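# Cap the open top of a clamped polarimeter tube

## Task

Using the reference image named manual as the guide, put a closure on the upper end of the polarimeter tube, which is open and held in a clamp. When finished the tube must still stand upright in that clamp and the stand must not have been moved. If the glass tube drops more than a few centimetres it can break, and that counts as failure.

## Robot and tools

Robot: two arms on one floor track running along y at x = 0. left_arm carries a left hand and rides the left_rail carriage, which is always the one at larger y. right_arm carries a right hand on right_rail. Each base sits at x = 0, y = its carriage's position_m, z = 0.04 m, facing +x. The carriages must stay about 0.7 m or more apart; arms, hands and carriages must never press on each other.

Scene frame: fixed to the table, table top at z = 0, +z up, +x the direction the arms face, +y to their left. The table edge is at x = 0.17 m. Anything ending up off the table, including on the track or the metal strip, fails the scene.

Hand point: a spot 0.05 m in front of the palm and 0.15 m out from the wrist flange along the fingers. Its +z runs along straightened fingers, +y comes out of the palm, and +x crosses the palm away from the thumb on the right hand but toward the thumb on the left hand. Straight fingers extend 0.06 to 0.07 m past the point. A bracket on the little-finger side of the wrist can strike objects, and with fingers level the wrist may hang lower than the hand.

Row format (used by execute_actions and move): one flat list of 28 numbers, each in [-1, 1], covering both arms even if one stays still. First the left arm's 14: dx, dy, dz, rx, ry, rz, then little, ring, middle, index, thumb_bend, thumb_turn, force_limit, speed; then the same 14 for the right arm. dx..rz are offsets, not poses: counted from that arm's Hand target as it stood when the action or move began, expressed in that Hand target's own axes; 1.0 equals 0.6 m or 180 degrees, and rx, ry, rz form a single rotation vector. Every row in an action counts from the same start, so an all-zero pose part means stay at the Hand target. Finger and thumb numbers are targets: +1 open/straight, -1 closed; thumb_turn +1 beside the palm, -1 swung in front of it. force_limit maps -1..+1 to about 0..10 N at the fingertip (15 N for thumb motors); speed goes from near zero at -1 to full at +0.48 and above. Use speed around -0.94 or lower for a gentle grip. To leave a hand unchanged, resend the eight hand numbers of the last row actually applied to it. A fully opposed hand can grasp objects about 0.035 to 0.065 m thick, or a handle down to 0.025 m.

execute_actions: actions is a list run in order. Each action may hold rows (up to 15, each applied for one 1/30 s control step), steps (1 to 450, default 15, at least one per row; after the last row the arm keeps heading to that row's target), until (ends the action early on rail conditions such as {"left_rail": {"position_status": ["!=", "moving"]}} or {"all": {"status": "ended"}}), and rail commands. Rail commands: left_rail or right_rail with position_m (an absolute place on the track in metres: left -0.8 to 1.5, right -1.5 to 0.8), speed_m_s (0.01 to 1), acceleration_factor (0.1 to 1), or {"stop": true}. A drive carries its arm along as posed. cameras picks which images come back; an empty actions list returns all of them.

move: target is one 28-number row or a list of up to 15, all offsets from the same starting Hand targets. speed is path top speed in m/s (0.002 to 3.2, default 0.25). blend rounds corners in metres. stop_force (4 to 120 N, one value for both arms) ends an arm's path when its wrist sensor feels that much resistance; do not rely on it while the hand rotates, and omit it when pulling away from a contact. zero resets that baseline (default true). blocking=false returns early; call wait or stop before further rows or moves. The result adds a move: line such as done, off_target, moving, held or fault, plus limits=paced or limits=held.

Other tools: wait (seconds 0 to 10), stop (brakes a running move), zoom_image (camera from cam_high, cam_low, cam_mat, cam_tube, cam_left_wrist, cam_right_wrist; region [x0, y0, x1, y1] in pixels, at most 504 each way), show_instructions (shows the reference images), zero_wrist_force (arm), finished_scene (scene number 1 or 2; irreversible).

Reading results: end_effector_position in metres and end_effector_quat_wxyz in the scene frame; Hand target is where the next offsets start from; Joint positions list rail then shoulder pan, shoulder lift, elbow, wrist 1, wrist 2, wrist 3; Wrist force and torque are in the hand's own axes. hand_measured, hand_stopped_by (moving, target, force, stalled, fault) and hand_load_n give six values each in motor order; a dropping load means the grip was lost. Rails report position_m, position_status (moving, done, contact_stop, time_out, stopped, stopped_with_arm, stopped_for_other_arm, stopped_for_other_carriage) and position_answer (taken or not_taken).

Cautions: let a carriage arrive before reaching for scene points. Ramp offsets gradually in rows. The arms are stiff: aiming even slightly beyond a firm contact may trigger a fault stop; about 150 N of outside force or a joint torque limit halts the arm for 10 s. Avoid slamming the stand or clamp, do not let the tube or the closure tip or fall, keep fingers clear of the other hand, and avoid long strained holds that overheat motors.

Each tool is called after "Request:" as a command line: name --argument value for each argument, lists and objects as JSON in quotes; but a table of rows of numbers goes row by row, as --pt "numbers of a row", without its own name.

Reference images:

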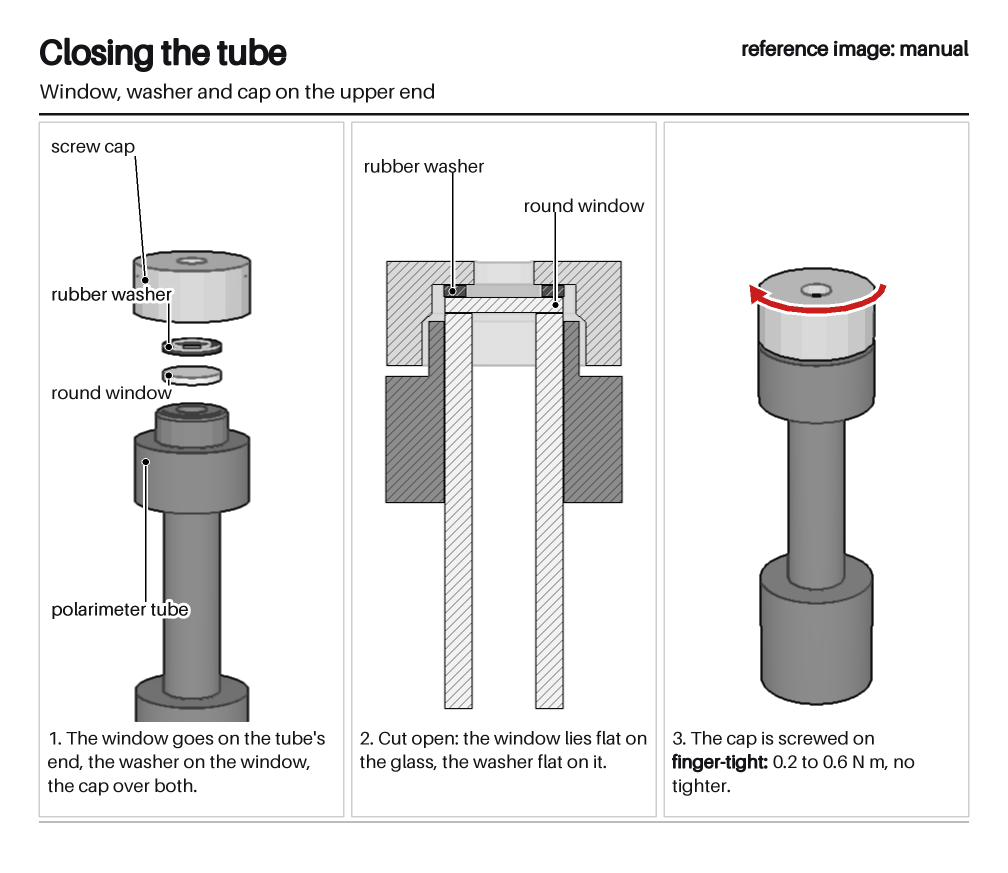

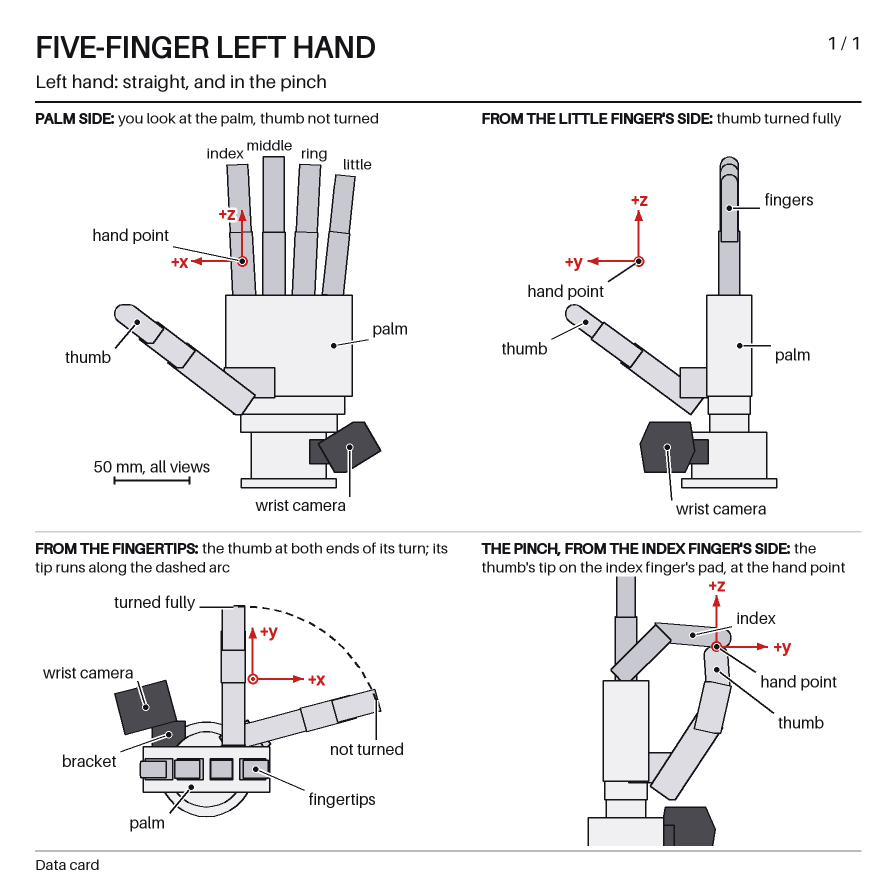

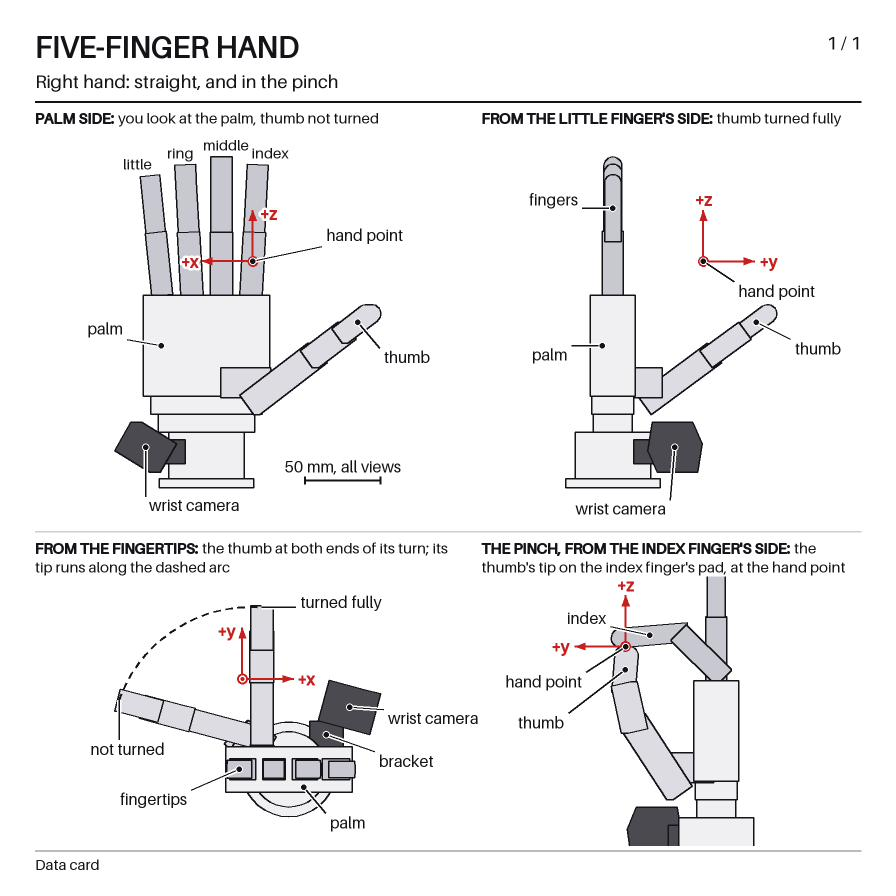

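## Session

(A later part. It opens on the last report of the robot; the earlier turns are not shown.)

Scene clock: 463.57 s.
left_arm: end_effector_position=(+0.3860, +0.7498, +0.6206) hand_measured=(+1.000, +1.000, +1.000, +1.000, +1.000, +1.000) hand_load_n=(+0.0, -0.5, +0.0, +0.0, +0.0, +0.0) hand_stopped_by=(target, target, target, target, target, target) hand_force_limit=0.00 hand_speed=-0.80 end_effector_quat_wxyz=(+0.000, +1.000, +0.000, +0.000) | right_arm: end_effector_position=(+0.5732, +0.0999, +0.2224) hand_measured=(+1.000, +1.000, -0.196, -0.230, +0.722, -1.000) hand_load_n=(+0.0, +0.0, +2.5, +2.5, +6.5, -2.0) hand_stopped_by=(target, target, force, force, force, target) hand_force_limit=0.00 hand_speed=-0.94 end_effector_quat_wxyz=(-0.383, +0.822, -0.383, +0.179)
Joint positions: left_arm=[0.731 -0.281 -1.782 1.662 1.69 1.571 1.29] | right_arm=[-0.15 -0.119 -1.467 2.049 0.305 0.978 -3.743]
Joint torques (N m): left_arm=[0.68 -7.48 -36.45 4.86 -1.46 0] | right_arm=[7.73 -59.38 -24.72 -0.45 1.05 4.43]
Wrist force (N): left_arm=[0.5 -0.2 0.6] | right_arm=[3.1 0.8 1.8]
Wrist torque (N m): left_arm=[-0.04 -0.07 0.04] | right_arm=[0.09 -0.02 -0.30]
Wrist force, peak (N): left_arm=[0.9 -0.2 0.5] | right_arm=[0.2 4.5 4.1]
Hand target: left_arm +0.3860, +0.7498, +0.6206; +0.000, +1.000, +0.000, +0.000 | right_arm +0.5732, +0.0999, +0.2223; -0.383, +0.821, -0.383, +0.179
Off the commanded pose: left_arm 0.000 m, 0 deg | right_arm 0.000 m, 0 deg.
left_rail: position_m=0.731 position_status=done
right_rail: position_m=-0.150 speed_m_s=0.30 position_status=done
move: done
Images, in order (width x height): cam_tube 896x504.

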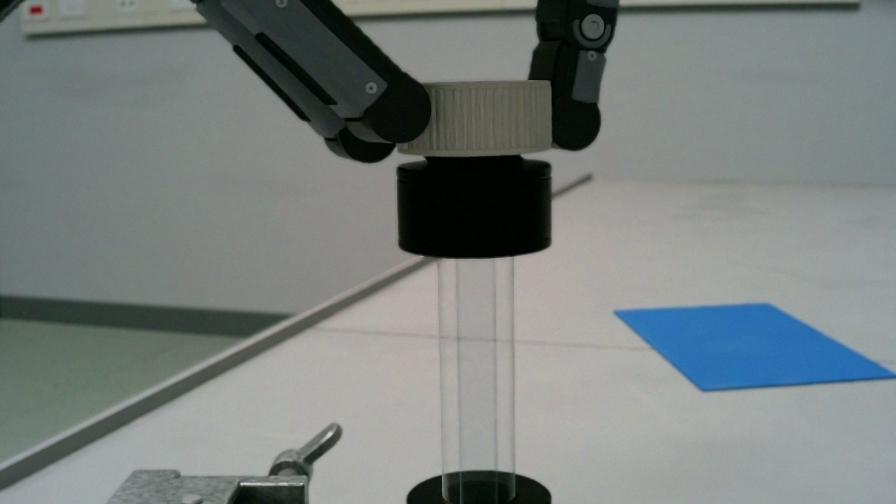

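Request:
move --pt "0 0 0 0 0 0 1 1 1 1 1 1 0 -0.8 0.008533 -0.001485 0.001985 0 0.06383 0.05358 1 1 -0.4 -0.4 0.46 -1 0 -0.94" --pt "0 0 0 0 0 0 1 1 1 1 1 1 0 -0.8 0.017415 -0.001497 0.002215 0 0.12767 0.10717 1 1 -0.4 -0.4 0.46 -1 0 -0.94" --pt "0 0 0 0 0 0 1 1 1 1 1 1 0 -0.8 0.026042 -0.000025 0.000678 0 0.1915 0.16075 1 1 -0.4 -0.4 0.46 -1 0 -0.94" --speed 0.15 --blend '[0.001,0.001,0]' --cameras '["cam_tube"]'

Request:
zoom_image --camera "cam_tube" --region '[385, 50, 565, 185]'

Scene clock: 467.53 s.
left_arm: end_effector_position=(+0.3860, +0.7498, +0.6206) hand_measured=(+1.000, +1.000, +1.000, +1.000, +1.000, +1.000) hand_load_n=(+0.0, +0.0, +0.0, -0.5, +0.0, +0.0) hand_stopped_by=(target, target, target, target, target, target) hand_force_limit=0.00 hand_speed=-0.80 end_effector_quat_wxyz=(+0.000, +1.000, +0.000, +0.000) | right_arm: end_effector_position=(+0.5835, +0.0882, +0.2221) hand_measured=(+1.000, +1.000, -0.196, -0.230, +0.722, -1.000) hand_load_n=(+0.0, +0.0, +2.5, +3.0, +6.0, -1.5) hand_stopped_by=(target, target, force, force, force, target) hand_force_limit=0.00 hand_speed=-0.94 end_effector_quat_wxyz=(-0.286, +0.612, -0.668, +0.312)
Joint positions: left_arm=[0.731 -0.281 -1.782 1.662 1.69 1.571 1.29] | right_arm=[-0.15 0.112 -1.522 2.078 0.151 1.723 -3.013]
Joint torques (N m): left_arm=[1.03 -5.08 -36.39 4.55 -1.59 -0.12] | right_arm=[11.55 -17.57 -40.69 4.41 1.84 3.86]
Wrist force (N): left_arm=[0.6 -0.2 0.3] | right_arm=[2.9 -1.4 2.5]
Wrist torque (N m): left_arm=[-0.03 -0.08 0.05] | right_arm=[0.06 -0.05 -0.31]
Wrist force, peak (N): left_arm=[0.9 0.0 0.8] | right_arm=[2.9 0.2 4.8]
Hand target: left_arm +0.3860, +0.7498, +0.6206; +0.000, +1.000, +0.000, +0.000 | right_arm +0.5835, +0.0882, +0.2221; -0.286, +0.612, -0.668, +0.312
Off the commanded pose: left_arm 0.000 m, 0 deg | right_arm 0.000 m, 0 deg.
left_rail: position_m=0.731 position_status=done
right_rail: position_m=-0.150 speed_m_s=0.30 position_status=done
move: done
Images, in order (width x height): cam_tube 896x504.

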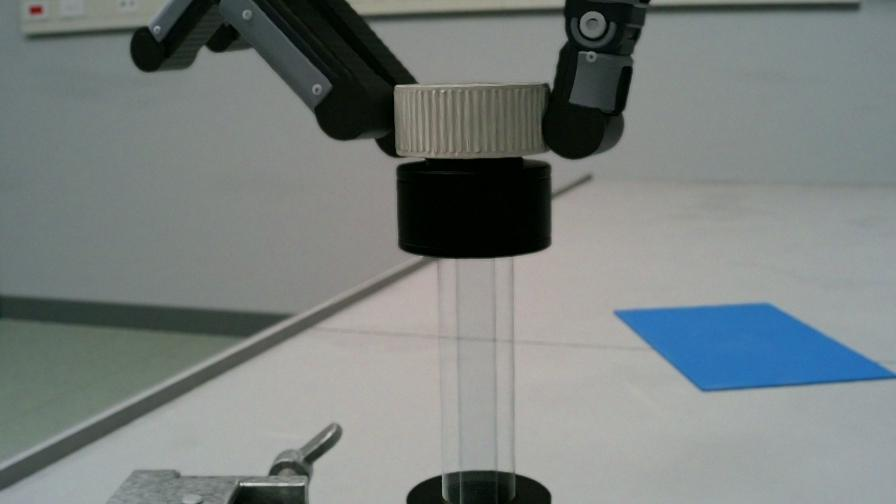

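Scaled by 2.800.

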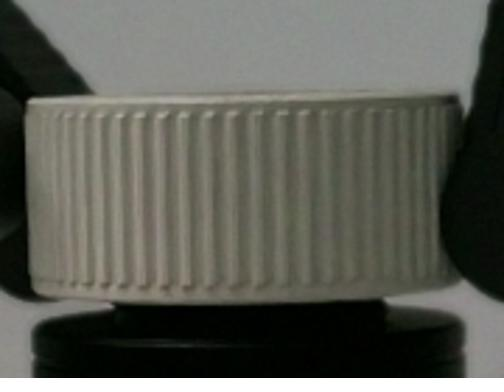

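Request:
move --pt "0 0 0 0 0 0 1 1 1 1 1 1 0 -0.8 0.008533 -0.001485 0.001985 0 0.06383 0.05358 1 1 -0.4 -0.4 0.46 -1 0 -0.94" --pt "0 0 0 0 0 0 1 1 1 1 1 1 0 -0.8 0.017415 -0.001497 0.002215 0 0.12767 0.10717 1 1 -0.4 -0.4 0.46 -1 0 -0.94" --pt "0 0 0 0 0 0 1 1 1 1 1 1 0 -0.8 0.026042 -0.000025 0.000678 0 0.1915 0.16075 1 1 -0.4 -0.4 0.46 -1 0 -0.94" --speed 0.15 --blend '[0.001,0.001,0]' --cameras '["cam_tube"]'

Request:
zoom_image --camera "cam_tube" --region '[385, 50, 565, 185]'

Scene clock: 471.47 s.
left_arm: end_effector_position=(+0.3860, +0.7498, +0.6206) hand_measured=(+1.000, +1.000, +1.000, +1.000, +1.000, +1.000) hand_load_n=(+0.0, +0.0, +0.0, +0.0, +0.0, +0.0) hand_stopped_by=(target, target, target, target, target, target) hand_force_limit=0.00 hand_speed=-0.80 end_effector_quat_wxyz=(+0.000, +1.000, +0.000, +0.000) | right_arm: end_effector_position=(+0.5824, +0.0726, +0.2219) hand_measured=(+1.000, +1.000, -0.196, -0.230, +0.722, -1.000) hand_load_n=(+0.0, +0.0, +2.5, +2.5, +6.0, -0.5) hand_stopped_by=(target, target, force, force, force, target) hand_force_limit=0.00 hand_speed=-0.94 end_effector_quat_wxyz=(+0.145, -0.310, +0.852, -0.397)
Joint positions: left_arm=[0.731 -0.281 -1.782 1.662 1.69 1.571 1.29] | right_arm=[-0.15 0.314 -1.292 1.889 0.553 2.361 -2.133]
Joint torques (N m): left_arm=[1.52 -5.34 -35.59 5.01 -1.5 0.21] | right_arm=[11.18 -33.12 -38.48 5.83 2.76 3.81]
Wrist force (N): left_arm=[0.6 -0.2 0.1] | right_arm=[1.2 -2.0 1.8]
Wrist torque (N m): left_arm=[-0.03 -0.08 0.04] | right_arm=[0.06 0.08 -0.31]
Wrist force, peak (N): left_arm=[1.0 -0.2 0.5] | right_arm=[2.1 -1.4 3.6]
Hand target: left_arm +0.3860, +0.7498, +0.6206; +0.000, +1.000, +0.000, +0.000 | right_arm +0.5824, +0.0726, +0.2219; +0.145, -0.310, +0.852, -0.397
Off the commanded pose: left_arm 0.000 m, 0 deg | right_arm 0.000 m, 0 deg.
left_rail: position_m=0.731 position_status=done
right_rail: position_m=-0.150 speed_m_s=0.30 position_status=done
move: done
Images, in order (width x height): cam_tube 896x504.

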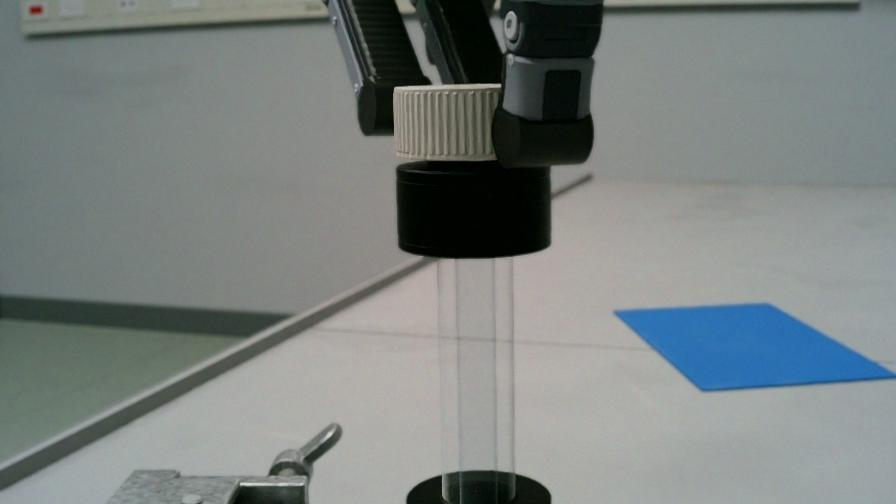

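Scaled by 2.800.

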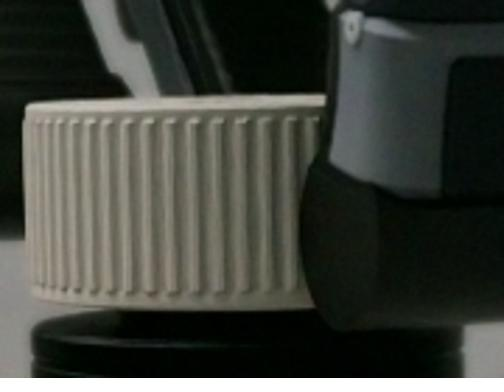

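Request:
execute_actions --actions '[{"rows":[[0,0,0,0,0,0,1,1,1,1,1,1,0,-0.8, 0,0,0,0,0,0,1,1,-0.18,-0.22,1,-1,-0.35,-0.88]],"steps":40}]'

Request:
move --pt "0 0 0 0 0 0 1 1 1 1 1 1 0 -0.8 0 -0.004287 0.005107 0 0 0 1 1 -0.18 -0.22 1 -1 -0.35 -0.88" --pt "0 0 0 0 0 0 1 1 1 1 1 1 0 -0.8 -0.017085 0.003366 -0.00401 0 -0.12767 -0.10717 1 1 -0.18 -0.22 1 -1 -0.35 -0.88" --pt "0 0 0 0 0 0 1 1 1 1 1 1 0 -0.8 -0.025932 0.015487 -0.018449 0 -0.25533 -0.21433 1 1 -0.18 -0.22 1 -1 -0.35 -0.88" --pt "0 0 0 0 0 0 1 1 1 1 1 1 0 -0.8 -0.024167 0.028828 -0.034342 0 -0.383 -0.3215 1 1 -0.18 -0.22 1 -1 -0.35 -0.88" --pt "0 0 0 0 0 0 1 1 1 1 1 1 0 -0.8 -0.012265 0.039813 -0.047429 0 -0.51067 -0.42867 1 1 -0.18 -0.22 1 -1 -0.35 -0.88" --pt "0 0 0 0 0 0 1 1 1 1 1 1 0 -0.8 0.006585 0.045502 -0.054206 0 -0.63833 -0.53583 1 1 -0.18 -0.22 1 -1 -0.35 -0.88" --pt "0 0 0 0 0 0 1 1 1 1 1 1 0 -0.8 0.009918 0.04179 -0.049784 0 -0.63833 -0.53583 1 1 -0.18 -0.22 1 -1 -0.35 -0.88" --speed '[0.03,0.4,0.4,0.4,0.4,0.3,0.02]' --blend '[0.001,0.002,0.002,0.002,0.002,0.001,0]'

Request:
execute_actions --actions '[{"rows":[[0,0,0,0,0,0,1,1,1,1,1,1,0,-0.8, 0,0,0,0,0,0,1,1,-0.18,-0.22,0.5,-1,-0.35,-0.92]],"steps":75},{"rows":[[0,0,0,0,0,0,1,1,1,1,1,1,0,-0.8, 0,0,0,0,0,0,1,1,-0.4,-0.4,0.5,-1,-0.5,-0.94]],"steps":25},{"rows":[[0,0,0,0,0,0,1,1,1,1,1,1,0,-0.8, 0,0,0,0,0,0,1,1,-0.4,-0.4,0.46,-1,0.2,-0.94]],"steps":25}]' --cameras '["cam_tube","cam_right_wrist"]'

Request:
zoom_image --camera "cam_tube" --region '[385, 50, 565, 185]'

Scene clock: 474.33 s.
left_arm: end_effector_position=(+0.3860, +0.7498, +0.6206) hand_measured=(+1.000, +1.000, +1.000, +1.000, +1.000, +1.000) hand_load_n=(+0.0, +0.0, +0.0, +0.0, +0.0, +0.0) hand_stopped_by=(target, target, target, target, target, target) hand_force_limit=0.00 hand_speed=-0.80 end_effector_quat_wxyz=(+0.000, +1.000, +0.000, +0.000) | right_arm: end_effector_position=(+0.5824, +0.0726, +0.2219) hand_measured=(+1.000, +1.000, -0.180, -0.220, +1.000, -1.000) hand_load_n=(+0.0, +0.0, +0.0, +0.0, +0.0, +0.0) hand_stopped_by=(target, target, target, target, target, target) hand_force_limit=-0.35 hand_speed=-0.88 end_effector_quat_wxyz=(+0.145, -0.310, +0.852, -0.397)
Joint positions: left_arm=[0.731 -0.281 -1.782 1.662 1.69 1.571 1.29] | right_arm=[-0.15 0.314 -1.292 1.889 0.553 2.361 -2.132]
Joint torques (N m): left_arm=[0.65 -5.98 -36.35 4.72 -1.36 -0.01] | right_arm=[4.16 -35.21 -37.62 5.91 4.07 3.64]
Wrist force (N): left_arm=[0.7 0.0 0.4] | right_arm=[-0.4 -0.9 0.9]
Wrist torque (N m): left_arm=[-0.01 -0.09 0.05] | right_arm=[0.06 0.14 -0.27]
Wrist force, peak (N): left_arm=[1.0 -0.1 0.3] | right_arm=[1.7 -2.8 1.1]
Hand target: left_arm +0.3860, +0.7498, +0.6206; +0.000, +1.000, +0.000, +0.000 | right_arm +0.5824, +0.0726, +0.2219; +0.145, -0.310, +0.852, -0.397
Off the commanded pose: left_arm 0.000 m, 0 deg | right_arm 0.000 m, 0 deg.
left_rail: position_m=0.731 position_status=done
right_rail: position_m=-0.150 speed_m_s=0.30 position_status=done

Scene clock: 478.90 s.
left_arm: end_effector_position=(+0.3860, +0.7498, +0.6206) hand_measured=(+1.000, +1.000, +1.000, +1.000, +1.000, +1.000) hand_load_n=(+0.0, +0.0, +0.5, +0.0, +0.0, +0.0) hand_stopped_by=(target, target, target, target, target, target) hand_force_limit=0.00 hand_speed=-0.80 end_effector_quat_wxyz=(+0.000, +1.000, +0.000, +0.000) | right_arm: end_effector_position=(+0.5528, +0.0987, +0.2218) hand_measured=(+1.000, +1.000, -0.180, -0.220, +1.000, -1.000) hand_load_n=(+0.0, +0.0, +0.0, +0.0, +0.0, +0.0) hand_stopped_by=(target, target, target, target, target, target) hand_force_limit=-0.35 hand_speed=-0.88 end_effector_quat_wxyz=(-0.421, +0.903, +0.079, -0.037)
Joint positions: left_arm=[0.731 -0.281 -1.782 1.662 1.69 1.571 1.29] | right_arm=[-0.15 -0.138 -1.112 1.819 1.215 0.754 -5.179]
Joint torques (N m): left_arm=[0.26 -4.93 -36.46 4.87 -1.44 0.09] | right_arm=[-10.59 -45.32 -35.64 6.55 1.72 -3.62]
Wrist force (N): left_arm=[0.4 0.0 0.1] | right_arm=[0.2 -0.1 0.6]
Wrist torque (N m): left_arm=[-0.01 -0.05 0.03] | right_arm=[0.12 -0.01 0.06]
Wrist force, peak (N): left_arm=[1.1 -0.2 0.3] | right_arm=[-0.2 -0.8 1.2]
Hand target: left_arm +0.3860, +0.7498, +0.6206; +0.000, +1.000, +0.000, +0.000 | right_arm +0.5528, +0.0986, +0.2218; -0.421, +0.903, +0.079, -0.037
Off the commanded pose: left_arm 0.000 m, 0 deg | right_arm 0.000 m, 0 deg.
left_rail: position_m=0.731 position_status=done
right_rail: position_m=-0.150 speed_m_s=0.30 position_status=done
move: done

Scene clock: 483.27 s.
left_arm: end_effector_position=(+0.3860, +0.7498, +0.6206) hand_measured=(+1.000, +1.000, +1.000, +1.000, +1.000, +1.000) hand_load_n=(+0.0, +0.0, +0.0, +0.0, +0.0, -0.5) hand_stopped_by=(target, target, target, target, target, target) hand_force_limit=0.00 hand_speed=-0.80 end_effector_quat_wxyz=(+0.000, +1.000, +0.000, +0.000) | right_arm: end_effector_position=(+0.5528, +0.0986, +0.2218) hand_measured=(+1.000, +1.000, -0.200, -0.236, +0.720, -1.000) hand_load_n=(+0.0, +0.0, +4.0, +3.0, +9.0, +1.0) hand_stopped_by=(target, target, force, force, force, target) hand_force_limit=0.20 hand_speed=-0.94 end_effector_quat_wxyz=(-0.421, +0.903, +0.079, -0.037)
Joint positions: left_arm=[0.731 -0.281 -1.782 1.662 1.69 1.571 1.29] | right_arm=[-0.15 -0.138 -1.111 1.819 1.215 0.755 -5.179]
Joint torques (N m): left_arm=[0.72 -5.78 -36.68 4.57 -1.47 0.01] | right_arm=[2.35 -48.37 -29.3 7.24 -3.19 -3.12]
Wrist force (N): left_arm=[0.7 0.0 0.2] | right_arm=[0.7 0.1 1.1]
Wrist torque (N m): left_arm=[-0.02 -0.10 0.05] | right_arm=[0.14 -0.05 0.06]
Wrist force, peak (N): left_arm=[0.9 -0.1 0.7] | right_arm=[0.3 2.9 -2.0]
Hand target: left_arm +0.3860, +0.7498, +0.6206; +0.000, +1.000, +0.000, +0.000 | right_arm +0.5528, +0.0986, +0.2218; -0.421, +0.903, +0.079, -0.037
Off the commanded pose: left_arm 0.000 m, 0 deg | right_arm 0.000 m, 0 deg.
left_rail: position_m=0.731 position_status=done
right_rail: position_m=-0.150 speed_m_s=0.30 position_status=done
camera_calibration:
cam_right_wrist: T_world_to_cam=[[0.377545, -0.560806, -0.736856, 0.0103559], [-0.716762, -0.680797, 0.150891, 0.42742], [-0.586269, 0.471182, -0.658996, 0.539237], [0, 0, 0, 1]] pos_world=[0.618587, 0.0427151, 0.298492]
Images, in order (width x height): cam_tube 896x504, cam_right_wrist 896x504.

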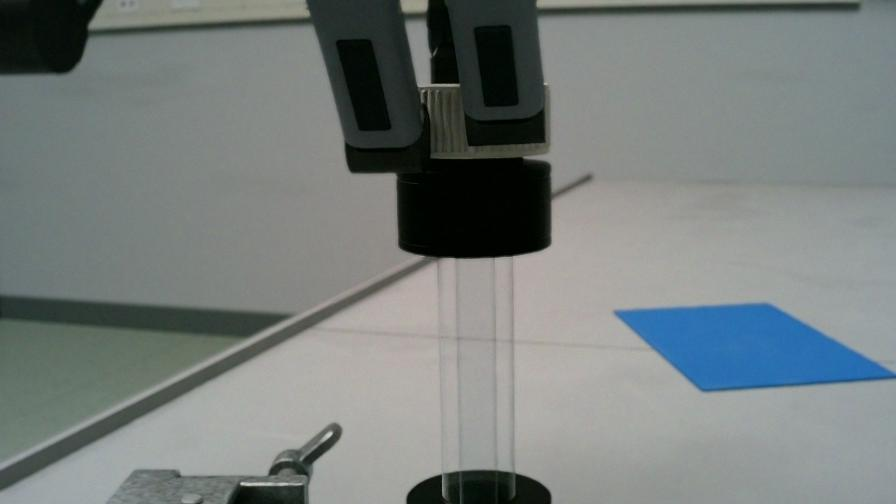

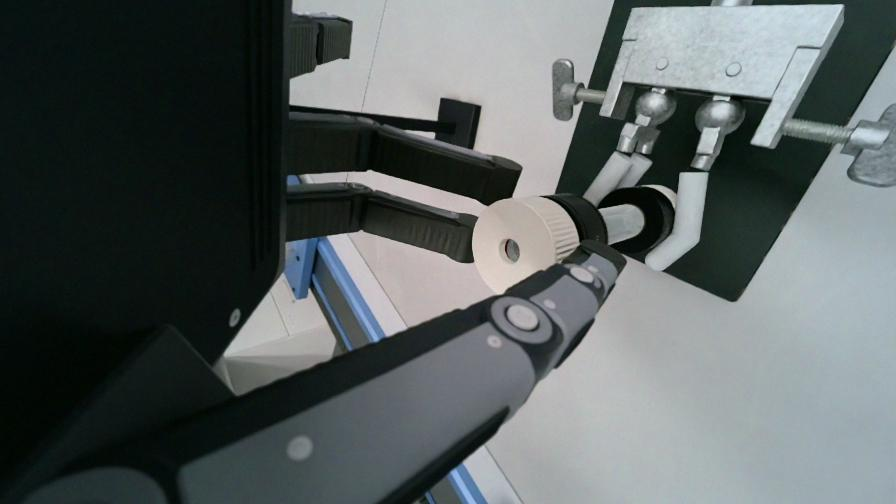

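Scaled by 2.800.

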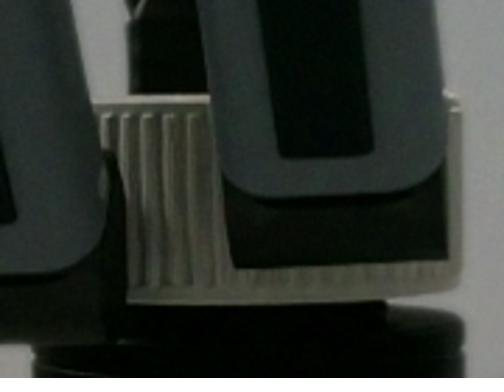

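Request:
move --pt "0 0 0 0 0 0 1 1 1 1 1 1 0 -0.8 0.008533 -0.001485 0.001985 0 0.06383 0.05358 1 1 -0.4 -0.4 0.46 -1 0.2 -0.94" --pt "0 0 0 0 0 0 1 1 1 1 1 1 0 -0.8 0.017415 -0.001497 0.002215 0 0.12767 0.10717 1 1 -0.4 -0.4 0.46 -1 0.2 -0.94" --speed 0.15 --blend '[0.001,0]' --cameras '["cam_tube"]'

Request:
zoom_image --camera "cam_tube" --region '[385, 50, 565, 185]'

Scene clock: 486.10 s.
left_arm: end_effector_position=(+0.3860, +0.7498, +0.6206) hand_measured=(+1.000, +1.000, +1.000, +1.000, +1.000, +1.000) hand_load_n=(+0.0, +0.0, +0.0, +0.0, +0.0, +0.0) hand_stopped_by=(target, target, target, target, target, target) hand_force_limit=0.00 hand_speed=-0.80 end_effector_quat_wxyz=(+0.000, +1.000, +0.000, +0.000) | right_arm: end_effector_position=(+0.5628, +0.1020, +0.2217) hand_measured=(+1.000, +1.000, -0.200, -0.236, +0.720, -1.000) hand_load_n=(+0.0, -0.5, +4.0, +3.5, +9.0, +0.5) hand_stopped_by=(target, target, force, force, force, target) hand_force_limit=0.20 hand_speed=-0.94 end_effector_quat_wxyz=(-0.416, +0.893, -0.157, +0.073)
Joint positions: left_arm=[0.731 -0.281 -1.782 1.662 1.69 1.571 1.29] | right_arm=[-0.15 -0.169 -1.284 1.929 0.715 0.717 -4.437]
Joint torques (N m): left_arm=[0.84 -5.94 -36.61 4.98 -1.46 0.09] | right_arm=[3.76 -71.46 -22.44 1.66 1.13 3.66]
Wrist force (N): left_arm=[0.6 0.1 0.1] | right_arm=[1.4 0.6 2.0]
Wrist torque (N m): left_arm=[0.01 -0.07 0.04] | right_arm=[0.15 -0.05 -0.21]
Wrist force, peak (N): left_arm=[0.8 -0.4 0.5] | right_arm=[0.4 2.1 4.5]
Hand target: left_arm +0.3860, +0.7498, +0.6206; +0.000, +1.000, +0.000, +0.000 | right_arm +0.5628, +0.1020, +0.2217; -0.416, +0.893, -0.157, +0.074
Off the commanded pose: left_arm 0.000 m, 0 deg | right_arm 0.000 m, 0 deg.
left_rail: position_m=0.731 position_status=done
right_rail: position_m=-0.150 speed_m_s=0.30 position_status=done
move: done
Images, in order (width x height): cam_tube 896x504.

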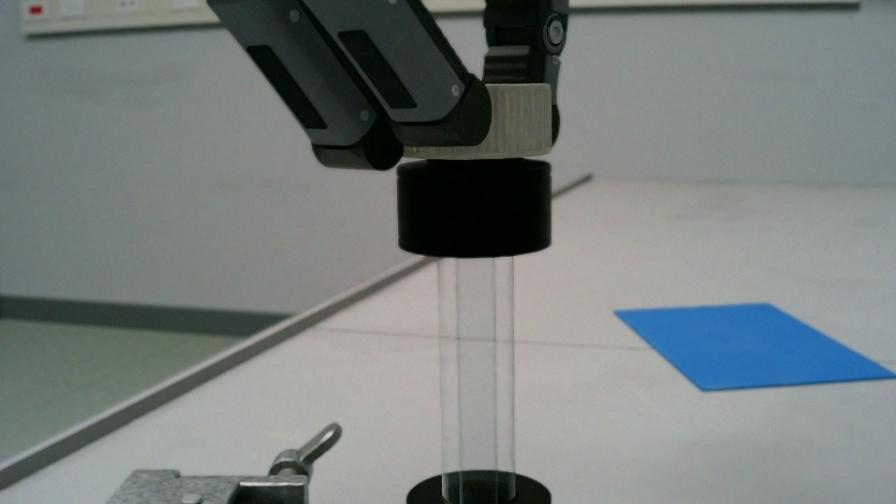

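Scaled by 2.800.

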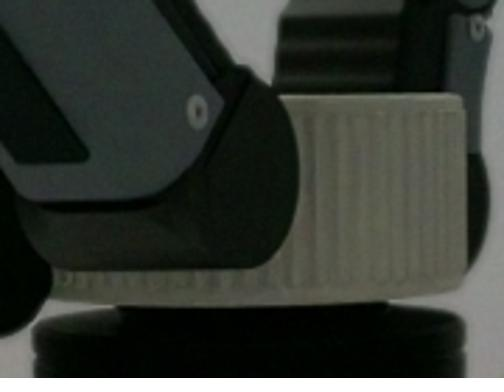

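Request:
move --pt "0 0 0 0 0 0 1 1 1 1 1 1 0 -0.8 0.008533 -0.001485 0.001985 0 0.06383 0.05358 1 1 -0.4 -0.4 0.46 -1 0.2 -0.94" --pt "0 0 0 0 0 0 1 1 1 1 1 1 0 -0.8 0.017415 -0.001497 0.002215 0 0.12767 0.10717 1 1 -0.4 -0.4 0.46 -1 0.2 -0.94" --speed 0.12 --blend '[0.001,0]' --cameras '["cam_tube"]'

Request:
zoom_image --camera "cam_tube" --region '[385, 50, 565, 185]'

Scene clock: 489.40 s.
left_arm: end_effector_position=(+0.3860, +0.7498, +0.6206) hand_measured=(+1.000, +1.000, +1.000, +1.000, +1.000, +1.000) hand_load_n=(+0.0, -0.5, +0.0, +0.0, +0.0, +0.0) hand_stopped_by=(target, target, target, target, target, target) hand_force_limit=0.00 hand_speed=-0.80 end_effector_quat_wxyz=(+0.000, +1.000, +0.000, +0.000) | right_arm: end_effector_position=(+0.5732, +0.0999, +0.2215) hand_measured=(+1.000, +1.000, -0.200, -0.236, +0.720, -1.000) hand_load_n=(+0.0, +0.0, +4.0, +3.5, +8.0, +0.0) hand_stopped_by=(target, target, force, force, force, target) hand_force_limit=0.20 hand_speed=-0.94 end_effector_quat_wxyz=(-0.383, +0.822, -0.383, +0.179)
Joint positions: left_arm=[0.731 -0.281 -1.782 1.662 1.69 1.571 1.29] | right_arm=[-0.15 -0.119 -1.466 2.049 0.303 0.978 -3.743]
Joint torques (N m): left_arm=[1.07 -5.09 -36.62 4.72 -1.56 -0.07] | right_arm=[6.62 -60.22 -24.78 0.2 1.91 4.64]
Wrist force (N): left_arm=[0.7 -0.1 0.0] | right_arm=[2.2 -0.1 2.6]
Wrist torque (N m): left_arm=[-0.01 -0.10 0.05] | right_arm=[0.13 -0.06 -0.26]
Wrist force, peak (N): left_arm=[1.0 -0.1 0.6] | right_arm=[0.9 1.6 5.5]
Hand target: left_arm +0.3860, +0.7498, +0.6206; +0.000, +1.000, +0.000, +0.000 | right_arm +0.5732, +0.0999, +0.2215; -0.383, +0.821, -0.383, +0.179
Off the commanded pose: left_arm 0.000 m, 0 deg | right_arm 0.000 m, 0 deg.
left_rail: position_m=0.731 position_status=done
right_rail: position_m=-0.150 speed_m_s=0.30 position_status=done
move: done
Images, in order (width x height): cam_tube 896x504.

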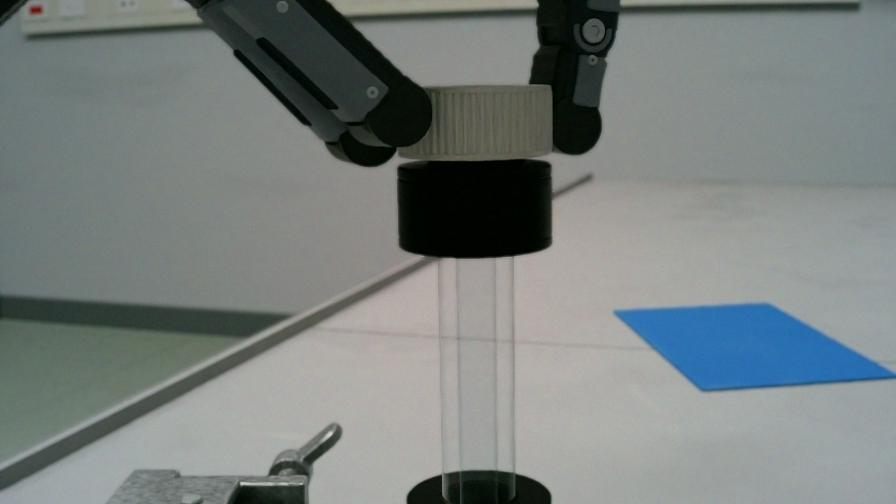

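Scaled by 2.800.

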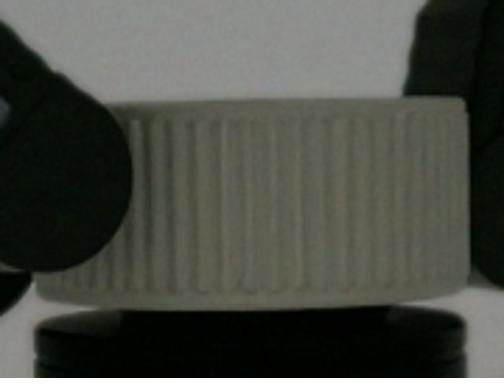

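Request:
move --pt "0 0 0 0 0 0 1 1 1 1 1 1 0 -0.8 0.008533 -0.001485 0.001985 0 0.06383 0.05358 1 1 -0.4 -0.4 0.46 -1 0.2 -0.94" --pt "0 0 0 0 0 0 1 1 1 1 1 1 0 -0.8 0.017415 -0.001497 0.002215 0 0.12767 0.10717 1 1 -0.4 -0.4 0.46 -1 0.2 -0.94" --speed 0.12 --blend '[0.001,0]' --cameras '["cam_tube"]'

Request:
zoom_image --camera "cam_tube" --region '[385, 50, 565, 185]'

Scene clock: 492.57 s.
left_arm: end_effector_position=(+0.3860, +0.7498, +0.6206) hand_measured=(+1.000, +1.000, +1.000, +1.000, +1.000, +1.000) hand_load_n=(+0.0, +0.0, +0.0, +0.5, +0.0, +0.0) hand_stopped_by=(target, target, target, target, target, target) hand_force_limit=0.00 hand_speed=-0.80 end_effector_quat_wxyz=(+0.000, +1.000, +0.000, +0.000) | right_arm: end_effector_position=(+0.5811, +0.0929, +0.2214) hand_measured=(+1.000, +1.000, -0.200, -0.236, +0.720, -1.000) hand_load_n=(+0.0, +0.0, +4.5, +4.5, +8.0, -0.5) hand_stopped_by=(target, target, force, force, force, target) hand_force_limit=0.20 hand_speed=-0.94 end_effector_quat_wxyz=(-0.324, +0.694, -0.582, +0.272)
Joint positions: left_arm=[0.731 -0.281 -1.782 1.662 1.69 1.571 1.29] | right_arm=[-0.15 0.023 -1.539 2.097 0.146 1.454 -3.24]
Joint torques (N m): left_arm=[2.75 -5.38 -36.53 4.88 -1.56 0.05] | right_arm=[5.98 -17.08 -40.54 -0.68 1.86 3.72]
Wrist force (N): left_arm=[0.4 0.1 0.4] | right_arm=[2.1 0.2 4.9]
Wrist torque (N m): left_arm=[0.01 -0.04 0.02] | right_arm=[0.17 -0.05 -0.32]
Wrist force, peak (N): left_arm=[0.7 0.1 0.7] | right_arm=[2.3 0.5 5.4]
Hand target: left_arm +0.3860, +0.7498, +0.6206; +0.000, +1.000, +0.000, +0.000 | right_arm +0.5811, +0.0929, +0.2213; -0.324, +0.694, -0.582, +0.272
Off the commanded pose: left_arm 0.000 m, 0 deg | right_arm 0.000 m, 0 deg.
left_rail: position_m=0.731 position_status=done
right_rail: position_m=-0.150 speed_m_s=0.30 position_status=done
move: done
Images, in order (width x height): cam_tube 896x504.

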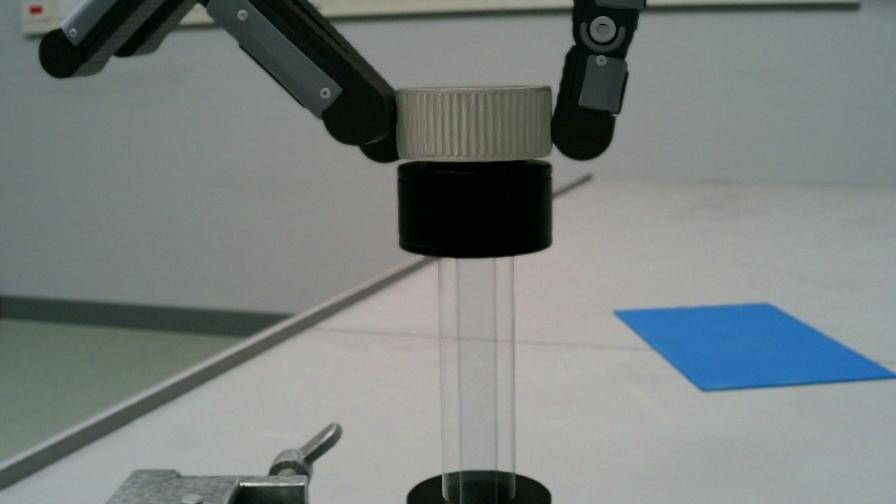

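Scaled by 2.800.

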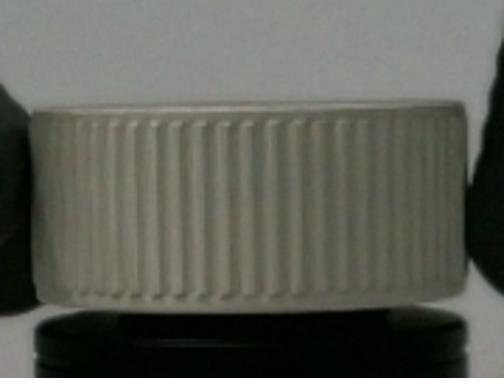

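Request:
move --pt "0 0 0 0 0 0 1 1 1 1 1 1 0 -0.8 0.008533 -0.001485 0.001985 0 0.06383 0.05358 1 1 -0.4 -0.4 0.46 -1 0.2 -0.94" --speed 0.1 --cameras '["cam_tube"]'

Request:
zoom_image --camera "cam_tube" --region '[385, 50, 565, 185]'

Scene clock: 494.93 s.
left_arm: end_effector_position=(+0.3860, +0.7498, +0.6206) hand_measured=(+1.000, +1.000, +1.000, +1.000, +1.000, +1.000) hand_load_n=(+0.0, +0.0, +0.0, +0.0, +0.0, +0.0) hand_stopped_by=(target, target, target, target, target, target) hand_force_limit=0.00 hand_speed=-0.80 end_effector_quat_wxyz=(+0.000, +1.000, +0.000, +0.000) | right_arm: end_effector_position=(+0.5835, +0.0882, +0.2213) hand_measured=(+1.000, +1.000, -0.200, -0.236, +0.720, -1.000) hand_load_n=(+0.0, +0.0, +4.5, +4.0, +8.0, +0.0) hand_stopped_by=(target, target, force, force, force, target) hand_force_limit=0.20 hand_speed=-0.94 end_effector_quat_wxyz=(-0.286, +0.612, -0.668, +0.312)
Joint positions: left_arm=[0.731 -0.281 -1.782 1.662 1.69 1.571 1.29] | right_arm=[-0.15 0.112 -1.521 2.079 0.15 1.723 -3.013]
Joint torques (N m): left_arm=[0.42 -5.5 -36.15 4.97 -1.23 0.06] | right_arm=[9.73 -19.24 -40.01 5.12 2.26 3.5]
Wrist force (N): left_arm=[0.6 0.1 0.2] | right_arm=[2.3 -1.6 3.5]
Wrist torque (N m): left_arm=[0.01 -0.08 0.04] | right_arm=[0.15 -0.08 -0.27]
Wrist force, peak (N): left_arm=[1.0 0.1 0.4] | right_arm=[1.6 -0.4 5.7]
Hand target: left_arm +0.3860, +0.7498, +0.6206; +0.000, +1.000, +0.000, +0.000 | right_arm +0.5835, +0.0882, +0.2213; -0.286, +0.612, -0.668, +0.312
Off the commanded pose: left_arm 0.000 m, 0 deg | right_arm 0.000 m, 0 deg.
left_rail: position_m=0.731 position_status=done
right_rail: position_m=-0.150 speed_m_s=0.30 position_status=done
move: done
Images, in order (width x height): cam_tube 896x504.

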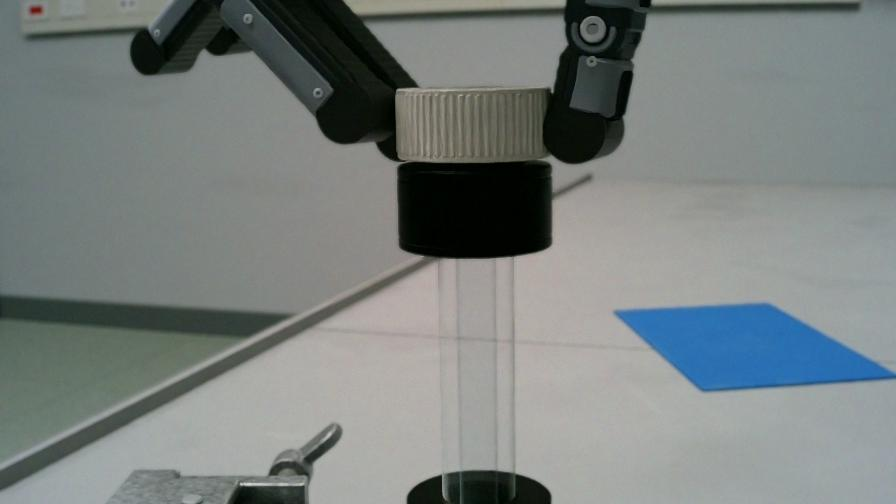

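Scaled by 2.800.

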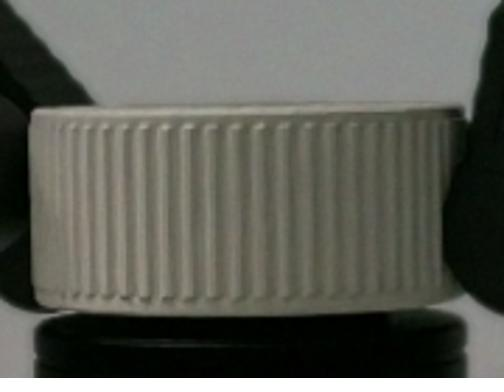

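Request:
move --pt "0 0 0 0 0 0 1 1 1 1 1 1 0 -0.8 0.008533 -0.001485 0.001985 0 0.06383 0.05358 1 1 -0.4 -0.4 0.46 -1 0.2 -0.94" --speed 0.1

Request:
move --pt "0 0 0 0 0 0 1 1 1 1 1 1 0 -0.8 0.008533 -0.001485 0.001985 0 0.06383 0.05358 1 1 -0.4 -0.4 0.46 -1 0.2 -0.94" --speed 0.1 --cameras '["cam_tube"]'

Request:
zoom_image --camera "cam_tube" --region '[385, 50, 565, 185]'

Scene clock: 513.73 s.
left_arm: end_effector_position=(+0.3860, +0.7498, +0.6206) hand_measured=(+1.000, +1.000, +1.000, +1.000, +1.000, +1.000) hand_load_n=(+0.0, +0.0, +0.0, +0.0, +0.0, +0.5) hand_stopped_by=(target, target, target, target, target, target) hand_force_limit=0.00 hand_speed=-0.80 end_effector_quat_wxyz=(+0.000, +1.000, +0.000, +0.000) | right_arm: end_effector_position=(+0.5845, +0.0829, +0.2212) hand_measured=(+1.000, +1.000, -0.200, -0.236, +0.720, -1.000) hand_load_n=(+0.0, +0.0, +4.5, +4.0, +8.0, -0.5) hand_stopped_by=(target, target, force, force, force, target) hand_force_limit=0.20 hand_speed=-0.94 end_effector_quat_wxyz=(+0.243, -0.520, +0.742, -0.346)
Joint positions: left_arm=[0.731 -0.281 -1.782 1.662 1.69 1.571 1.29] | right_arm=[-0.15 0.196 -1.47 2.034 0.211 1.979 -2.77]
Joint torques (N m): left_arm=[0.53 -6.74 -36.92 4.76 -1.22 0.18] | right_arm=[6.95 -22.73 -37.86 4.79 2.45 3.95]
Wrist force (N): left_arm=[0.5 -0.1 0.2] | right_arm=[1.3 -1.5 3.9]
Wrist torque (N m): left_arm=[-0.01 -0.07 0.04] | right_arm=[0.16 0.02 -0.28]
Wrist force, peak (N): left_arm=[0.9 0.0 0.6] | right_arm=[1.3 -1.0 5.3]
Hand target: left_arm +0.3860, +0.7498, +0.6206; +0.000, +1.000, +0.000, +0.000 | right_arm +0.5845, +0.0829, +0.2212; +0.243, -0.520, +0.742, -0.346
Off the commanded pose: left_arm 0.000 m, 0 deg | right_arm 0.000 m, 0 deg.
left_rail: position_m=0.731 position_status=done
right_rail: position_m=-0.150 speed_m_s=0.30 position_status=done
move: done

Scene clock: 515.67 s.
left_arm: end_effector_position=(+0.3860, +0.7498, +0.6206) hand_measured=(+1.000, +1.000, +1.000, +1.000, +1.000, +1.000) hand_load_n=(+0.0, +0.0, +0.0, +0.0, +0.0, +0.0) hand_stopped_by=(target, target, target, target, target, target) hand_force_limit=0.00 hand_speed=-0.80 end_effector_quat_wxyz=(+0.000, +1.000, +0.000, +0.000) | right_arm: end_effector_position=(+0.5842, +0.0776, +0.2211) hand_measured=(+1.000, +1.000, -0.200, -0.236, +0.720, -1.000) hand_load_n=(+0.0, +0.0, +4.5, +4.0, +7.5, +0.0) hand_stopped_by=(target, target, force, force, force, target) hand_force_limit=0.20 hand_speed=-0.94 end_effector_quat_wxyz=(+0.195, -0.419, +0.804, -0.375)
Joint positions: left_arm=[0.731 -0.281 -1.782 1.662 1.69 1.571 1.29] | right_arm=[-0.15 0.266 -1.391 1.968 0.341 2.2 -2.485]
Joint torques (N m): left_arm=[0.05 -5.61 -36.19 4.79 -1.19 -0.29] | right_arm=[8.4 -28.13 -39.18 5.47 2.48 3.29]
Wrist force (N): left_arm=[0.5 0.2 0.4] | right_arm=[1.3 -2.8 3.1]
Wrist torque (N m): left_arm=[0.02 -0.06 0.03] | right_arm=[0.12 -0.03 -0.24]
Wrist force, peak (N): left_arm=[0.9 -0.2 0.3] | right_arm=[0.6 -1.1 5.1]
Hand target: left_arm +0.3860, +0.7498, +0.6206; +0.000, +1.000, +0.000, +0.000 | right_arm +0.5842, +0.0776, +0.2211; +0.195, -0.418, +0.804, -0.375
Off the commanded pose: left_arm 0.000 m, 0 deg | right_arm 0.000 m, 0 deg.
left_rail: position_m=0.731 position_status=done
right_rail: position_m=-0.150 speed_m_s=0.30 position_status=done
move: done
Images, in order (width x height): cam_tube 896x504.

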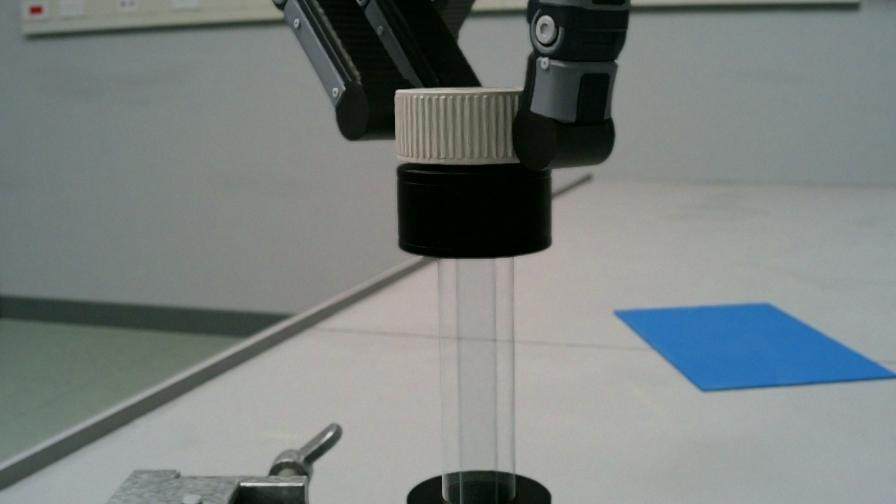

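Scaled by 2.800.

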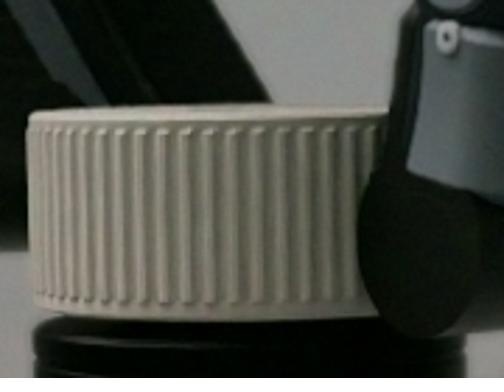

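Request:
zoom_image --camera "cam_tube" --region '[385, 140, 445, 190]'

Scaled by 8.400.

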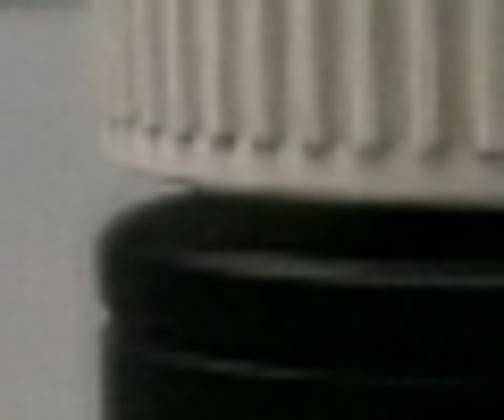

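Request:
move --pt "0 0 0 0 0 0 1 1 1 1 1 1 0 -0.8 0.008533 -0.001485 0.001985 0 0.06383 0.05358 1 1 -0.4 -0.4 0.46 -1 0.2 -0.94" --speed 0.1 --cameras '["cam_tube"]'

Request:
zoom_image --camera "cam_tube" --region '[385, 50, 565, 185]'

Scene clock: 518.57 s.
left_arm: end_effector_position=(+0.3860, +0.7498, +0.6206) hand_measured=(+1.000, +1.000, +1.000, +1.000, +1.000, +1.000) hand_load_n=(+0.0, +0.0, +0.0, +0.0, +0.0, +0.0) hand_stopped_by=(target, target, target, target, target, target) hand_force_limit=0.00 hand_speed=-0.80 end_effector_quat_wxyz=(+0.000, +1.000, +0.000, +0.000) | right_arm: end_effector_position=(+0.5824, +0.0726, +0.2210) hand_measured=(+1.000, +1.000, -0.200, -0.236, +0.720, -1.000) hand_load_n=(+0.0, +0.0, +4.5, +4.0, +7.5, -0.5) hand_stopped_by=(target, target, force, force, force, target) hand_force_limit=0.20 hand_speed=-0.94 end_effector_quat_wxyz=(+0.145, -0.310, +0.852, -0.397)
Joint positions: left_arm=[0.731 -0.281 -1.782 1.662 1.69 1.571 1.29] | right_arm=[-0.15 0.314 -1.292 1.89 0.552 2.361 -2.133]
Joint torques (N m): left_arm=[1.61 -7.3 -36.68 4.26 -1.38 0.05] | right_arm=[8.13 -33.23 -35.86 6.56 2.89 3.38]
Wrist force (N): left_arm=[0.7 -0.1 0.0] | right_arm=[0.7 -5.4 1.0]
Wrist torque (N m): left_arm=[-0.02 -0.10 0.05] | right_arm=[-0.01 0.08 -0.32]
Wrist force, peak (N): left_arm=[0.9 0.2 0.5] | right_arm=[0.7 -5.4 1.0]
Hand target: left_arm +0.3860, +0.7498, +0.6206; +0.000, +1.000, +0.000, +0.000 | right_arm +0.5824, +0.0726, +0.2210; +0.145, -0.310, +0.852, -0.397
Off the commanded pose: left_arm 0.000 m, 0 deg | right_arm 0.000 m, 0 deg.
left_rail: position_m=0.731 position_status=done
right_rail: position_m=-0.150 speed_m_s=0.30 position_status=done
move: done
Images, in order (width x height): cam_tube 896x504.

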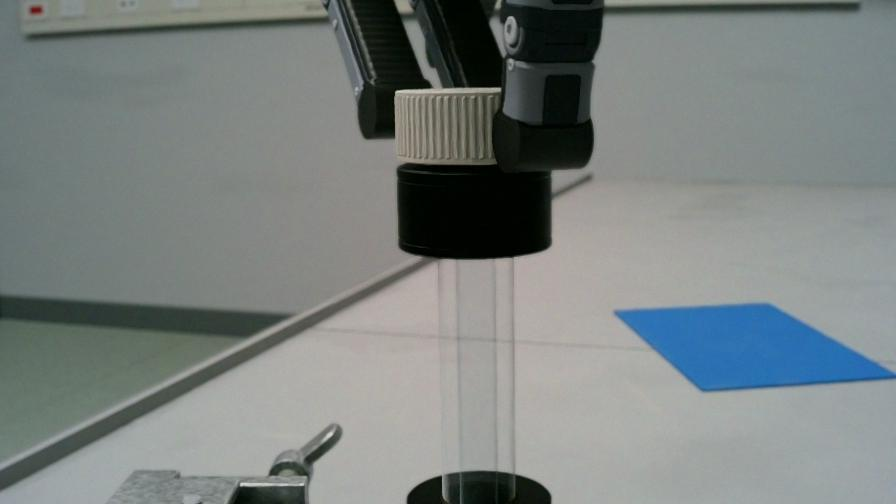

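Scaled by 2.800.

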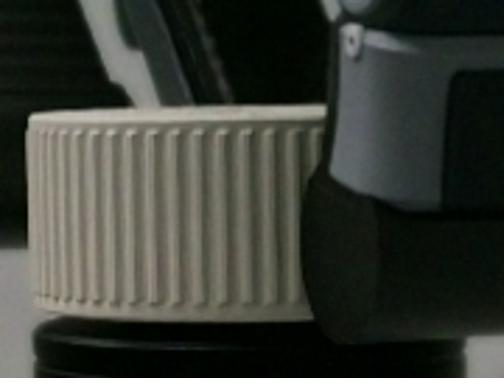

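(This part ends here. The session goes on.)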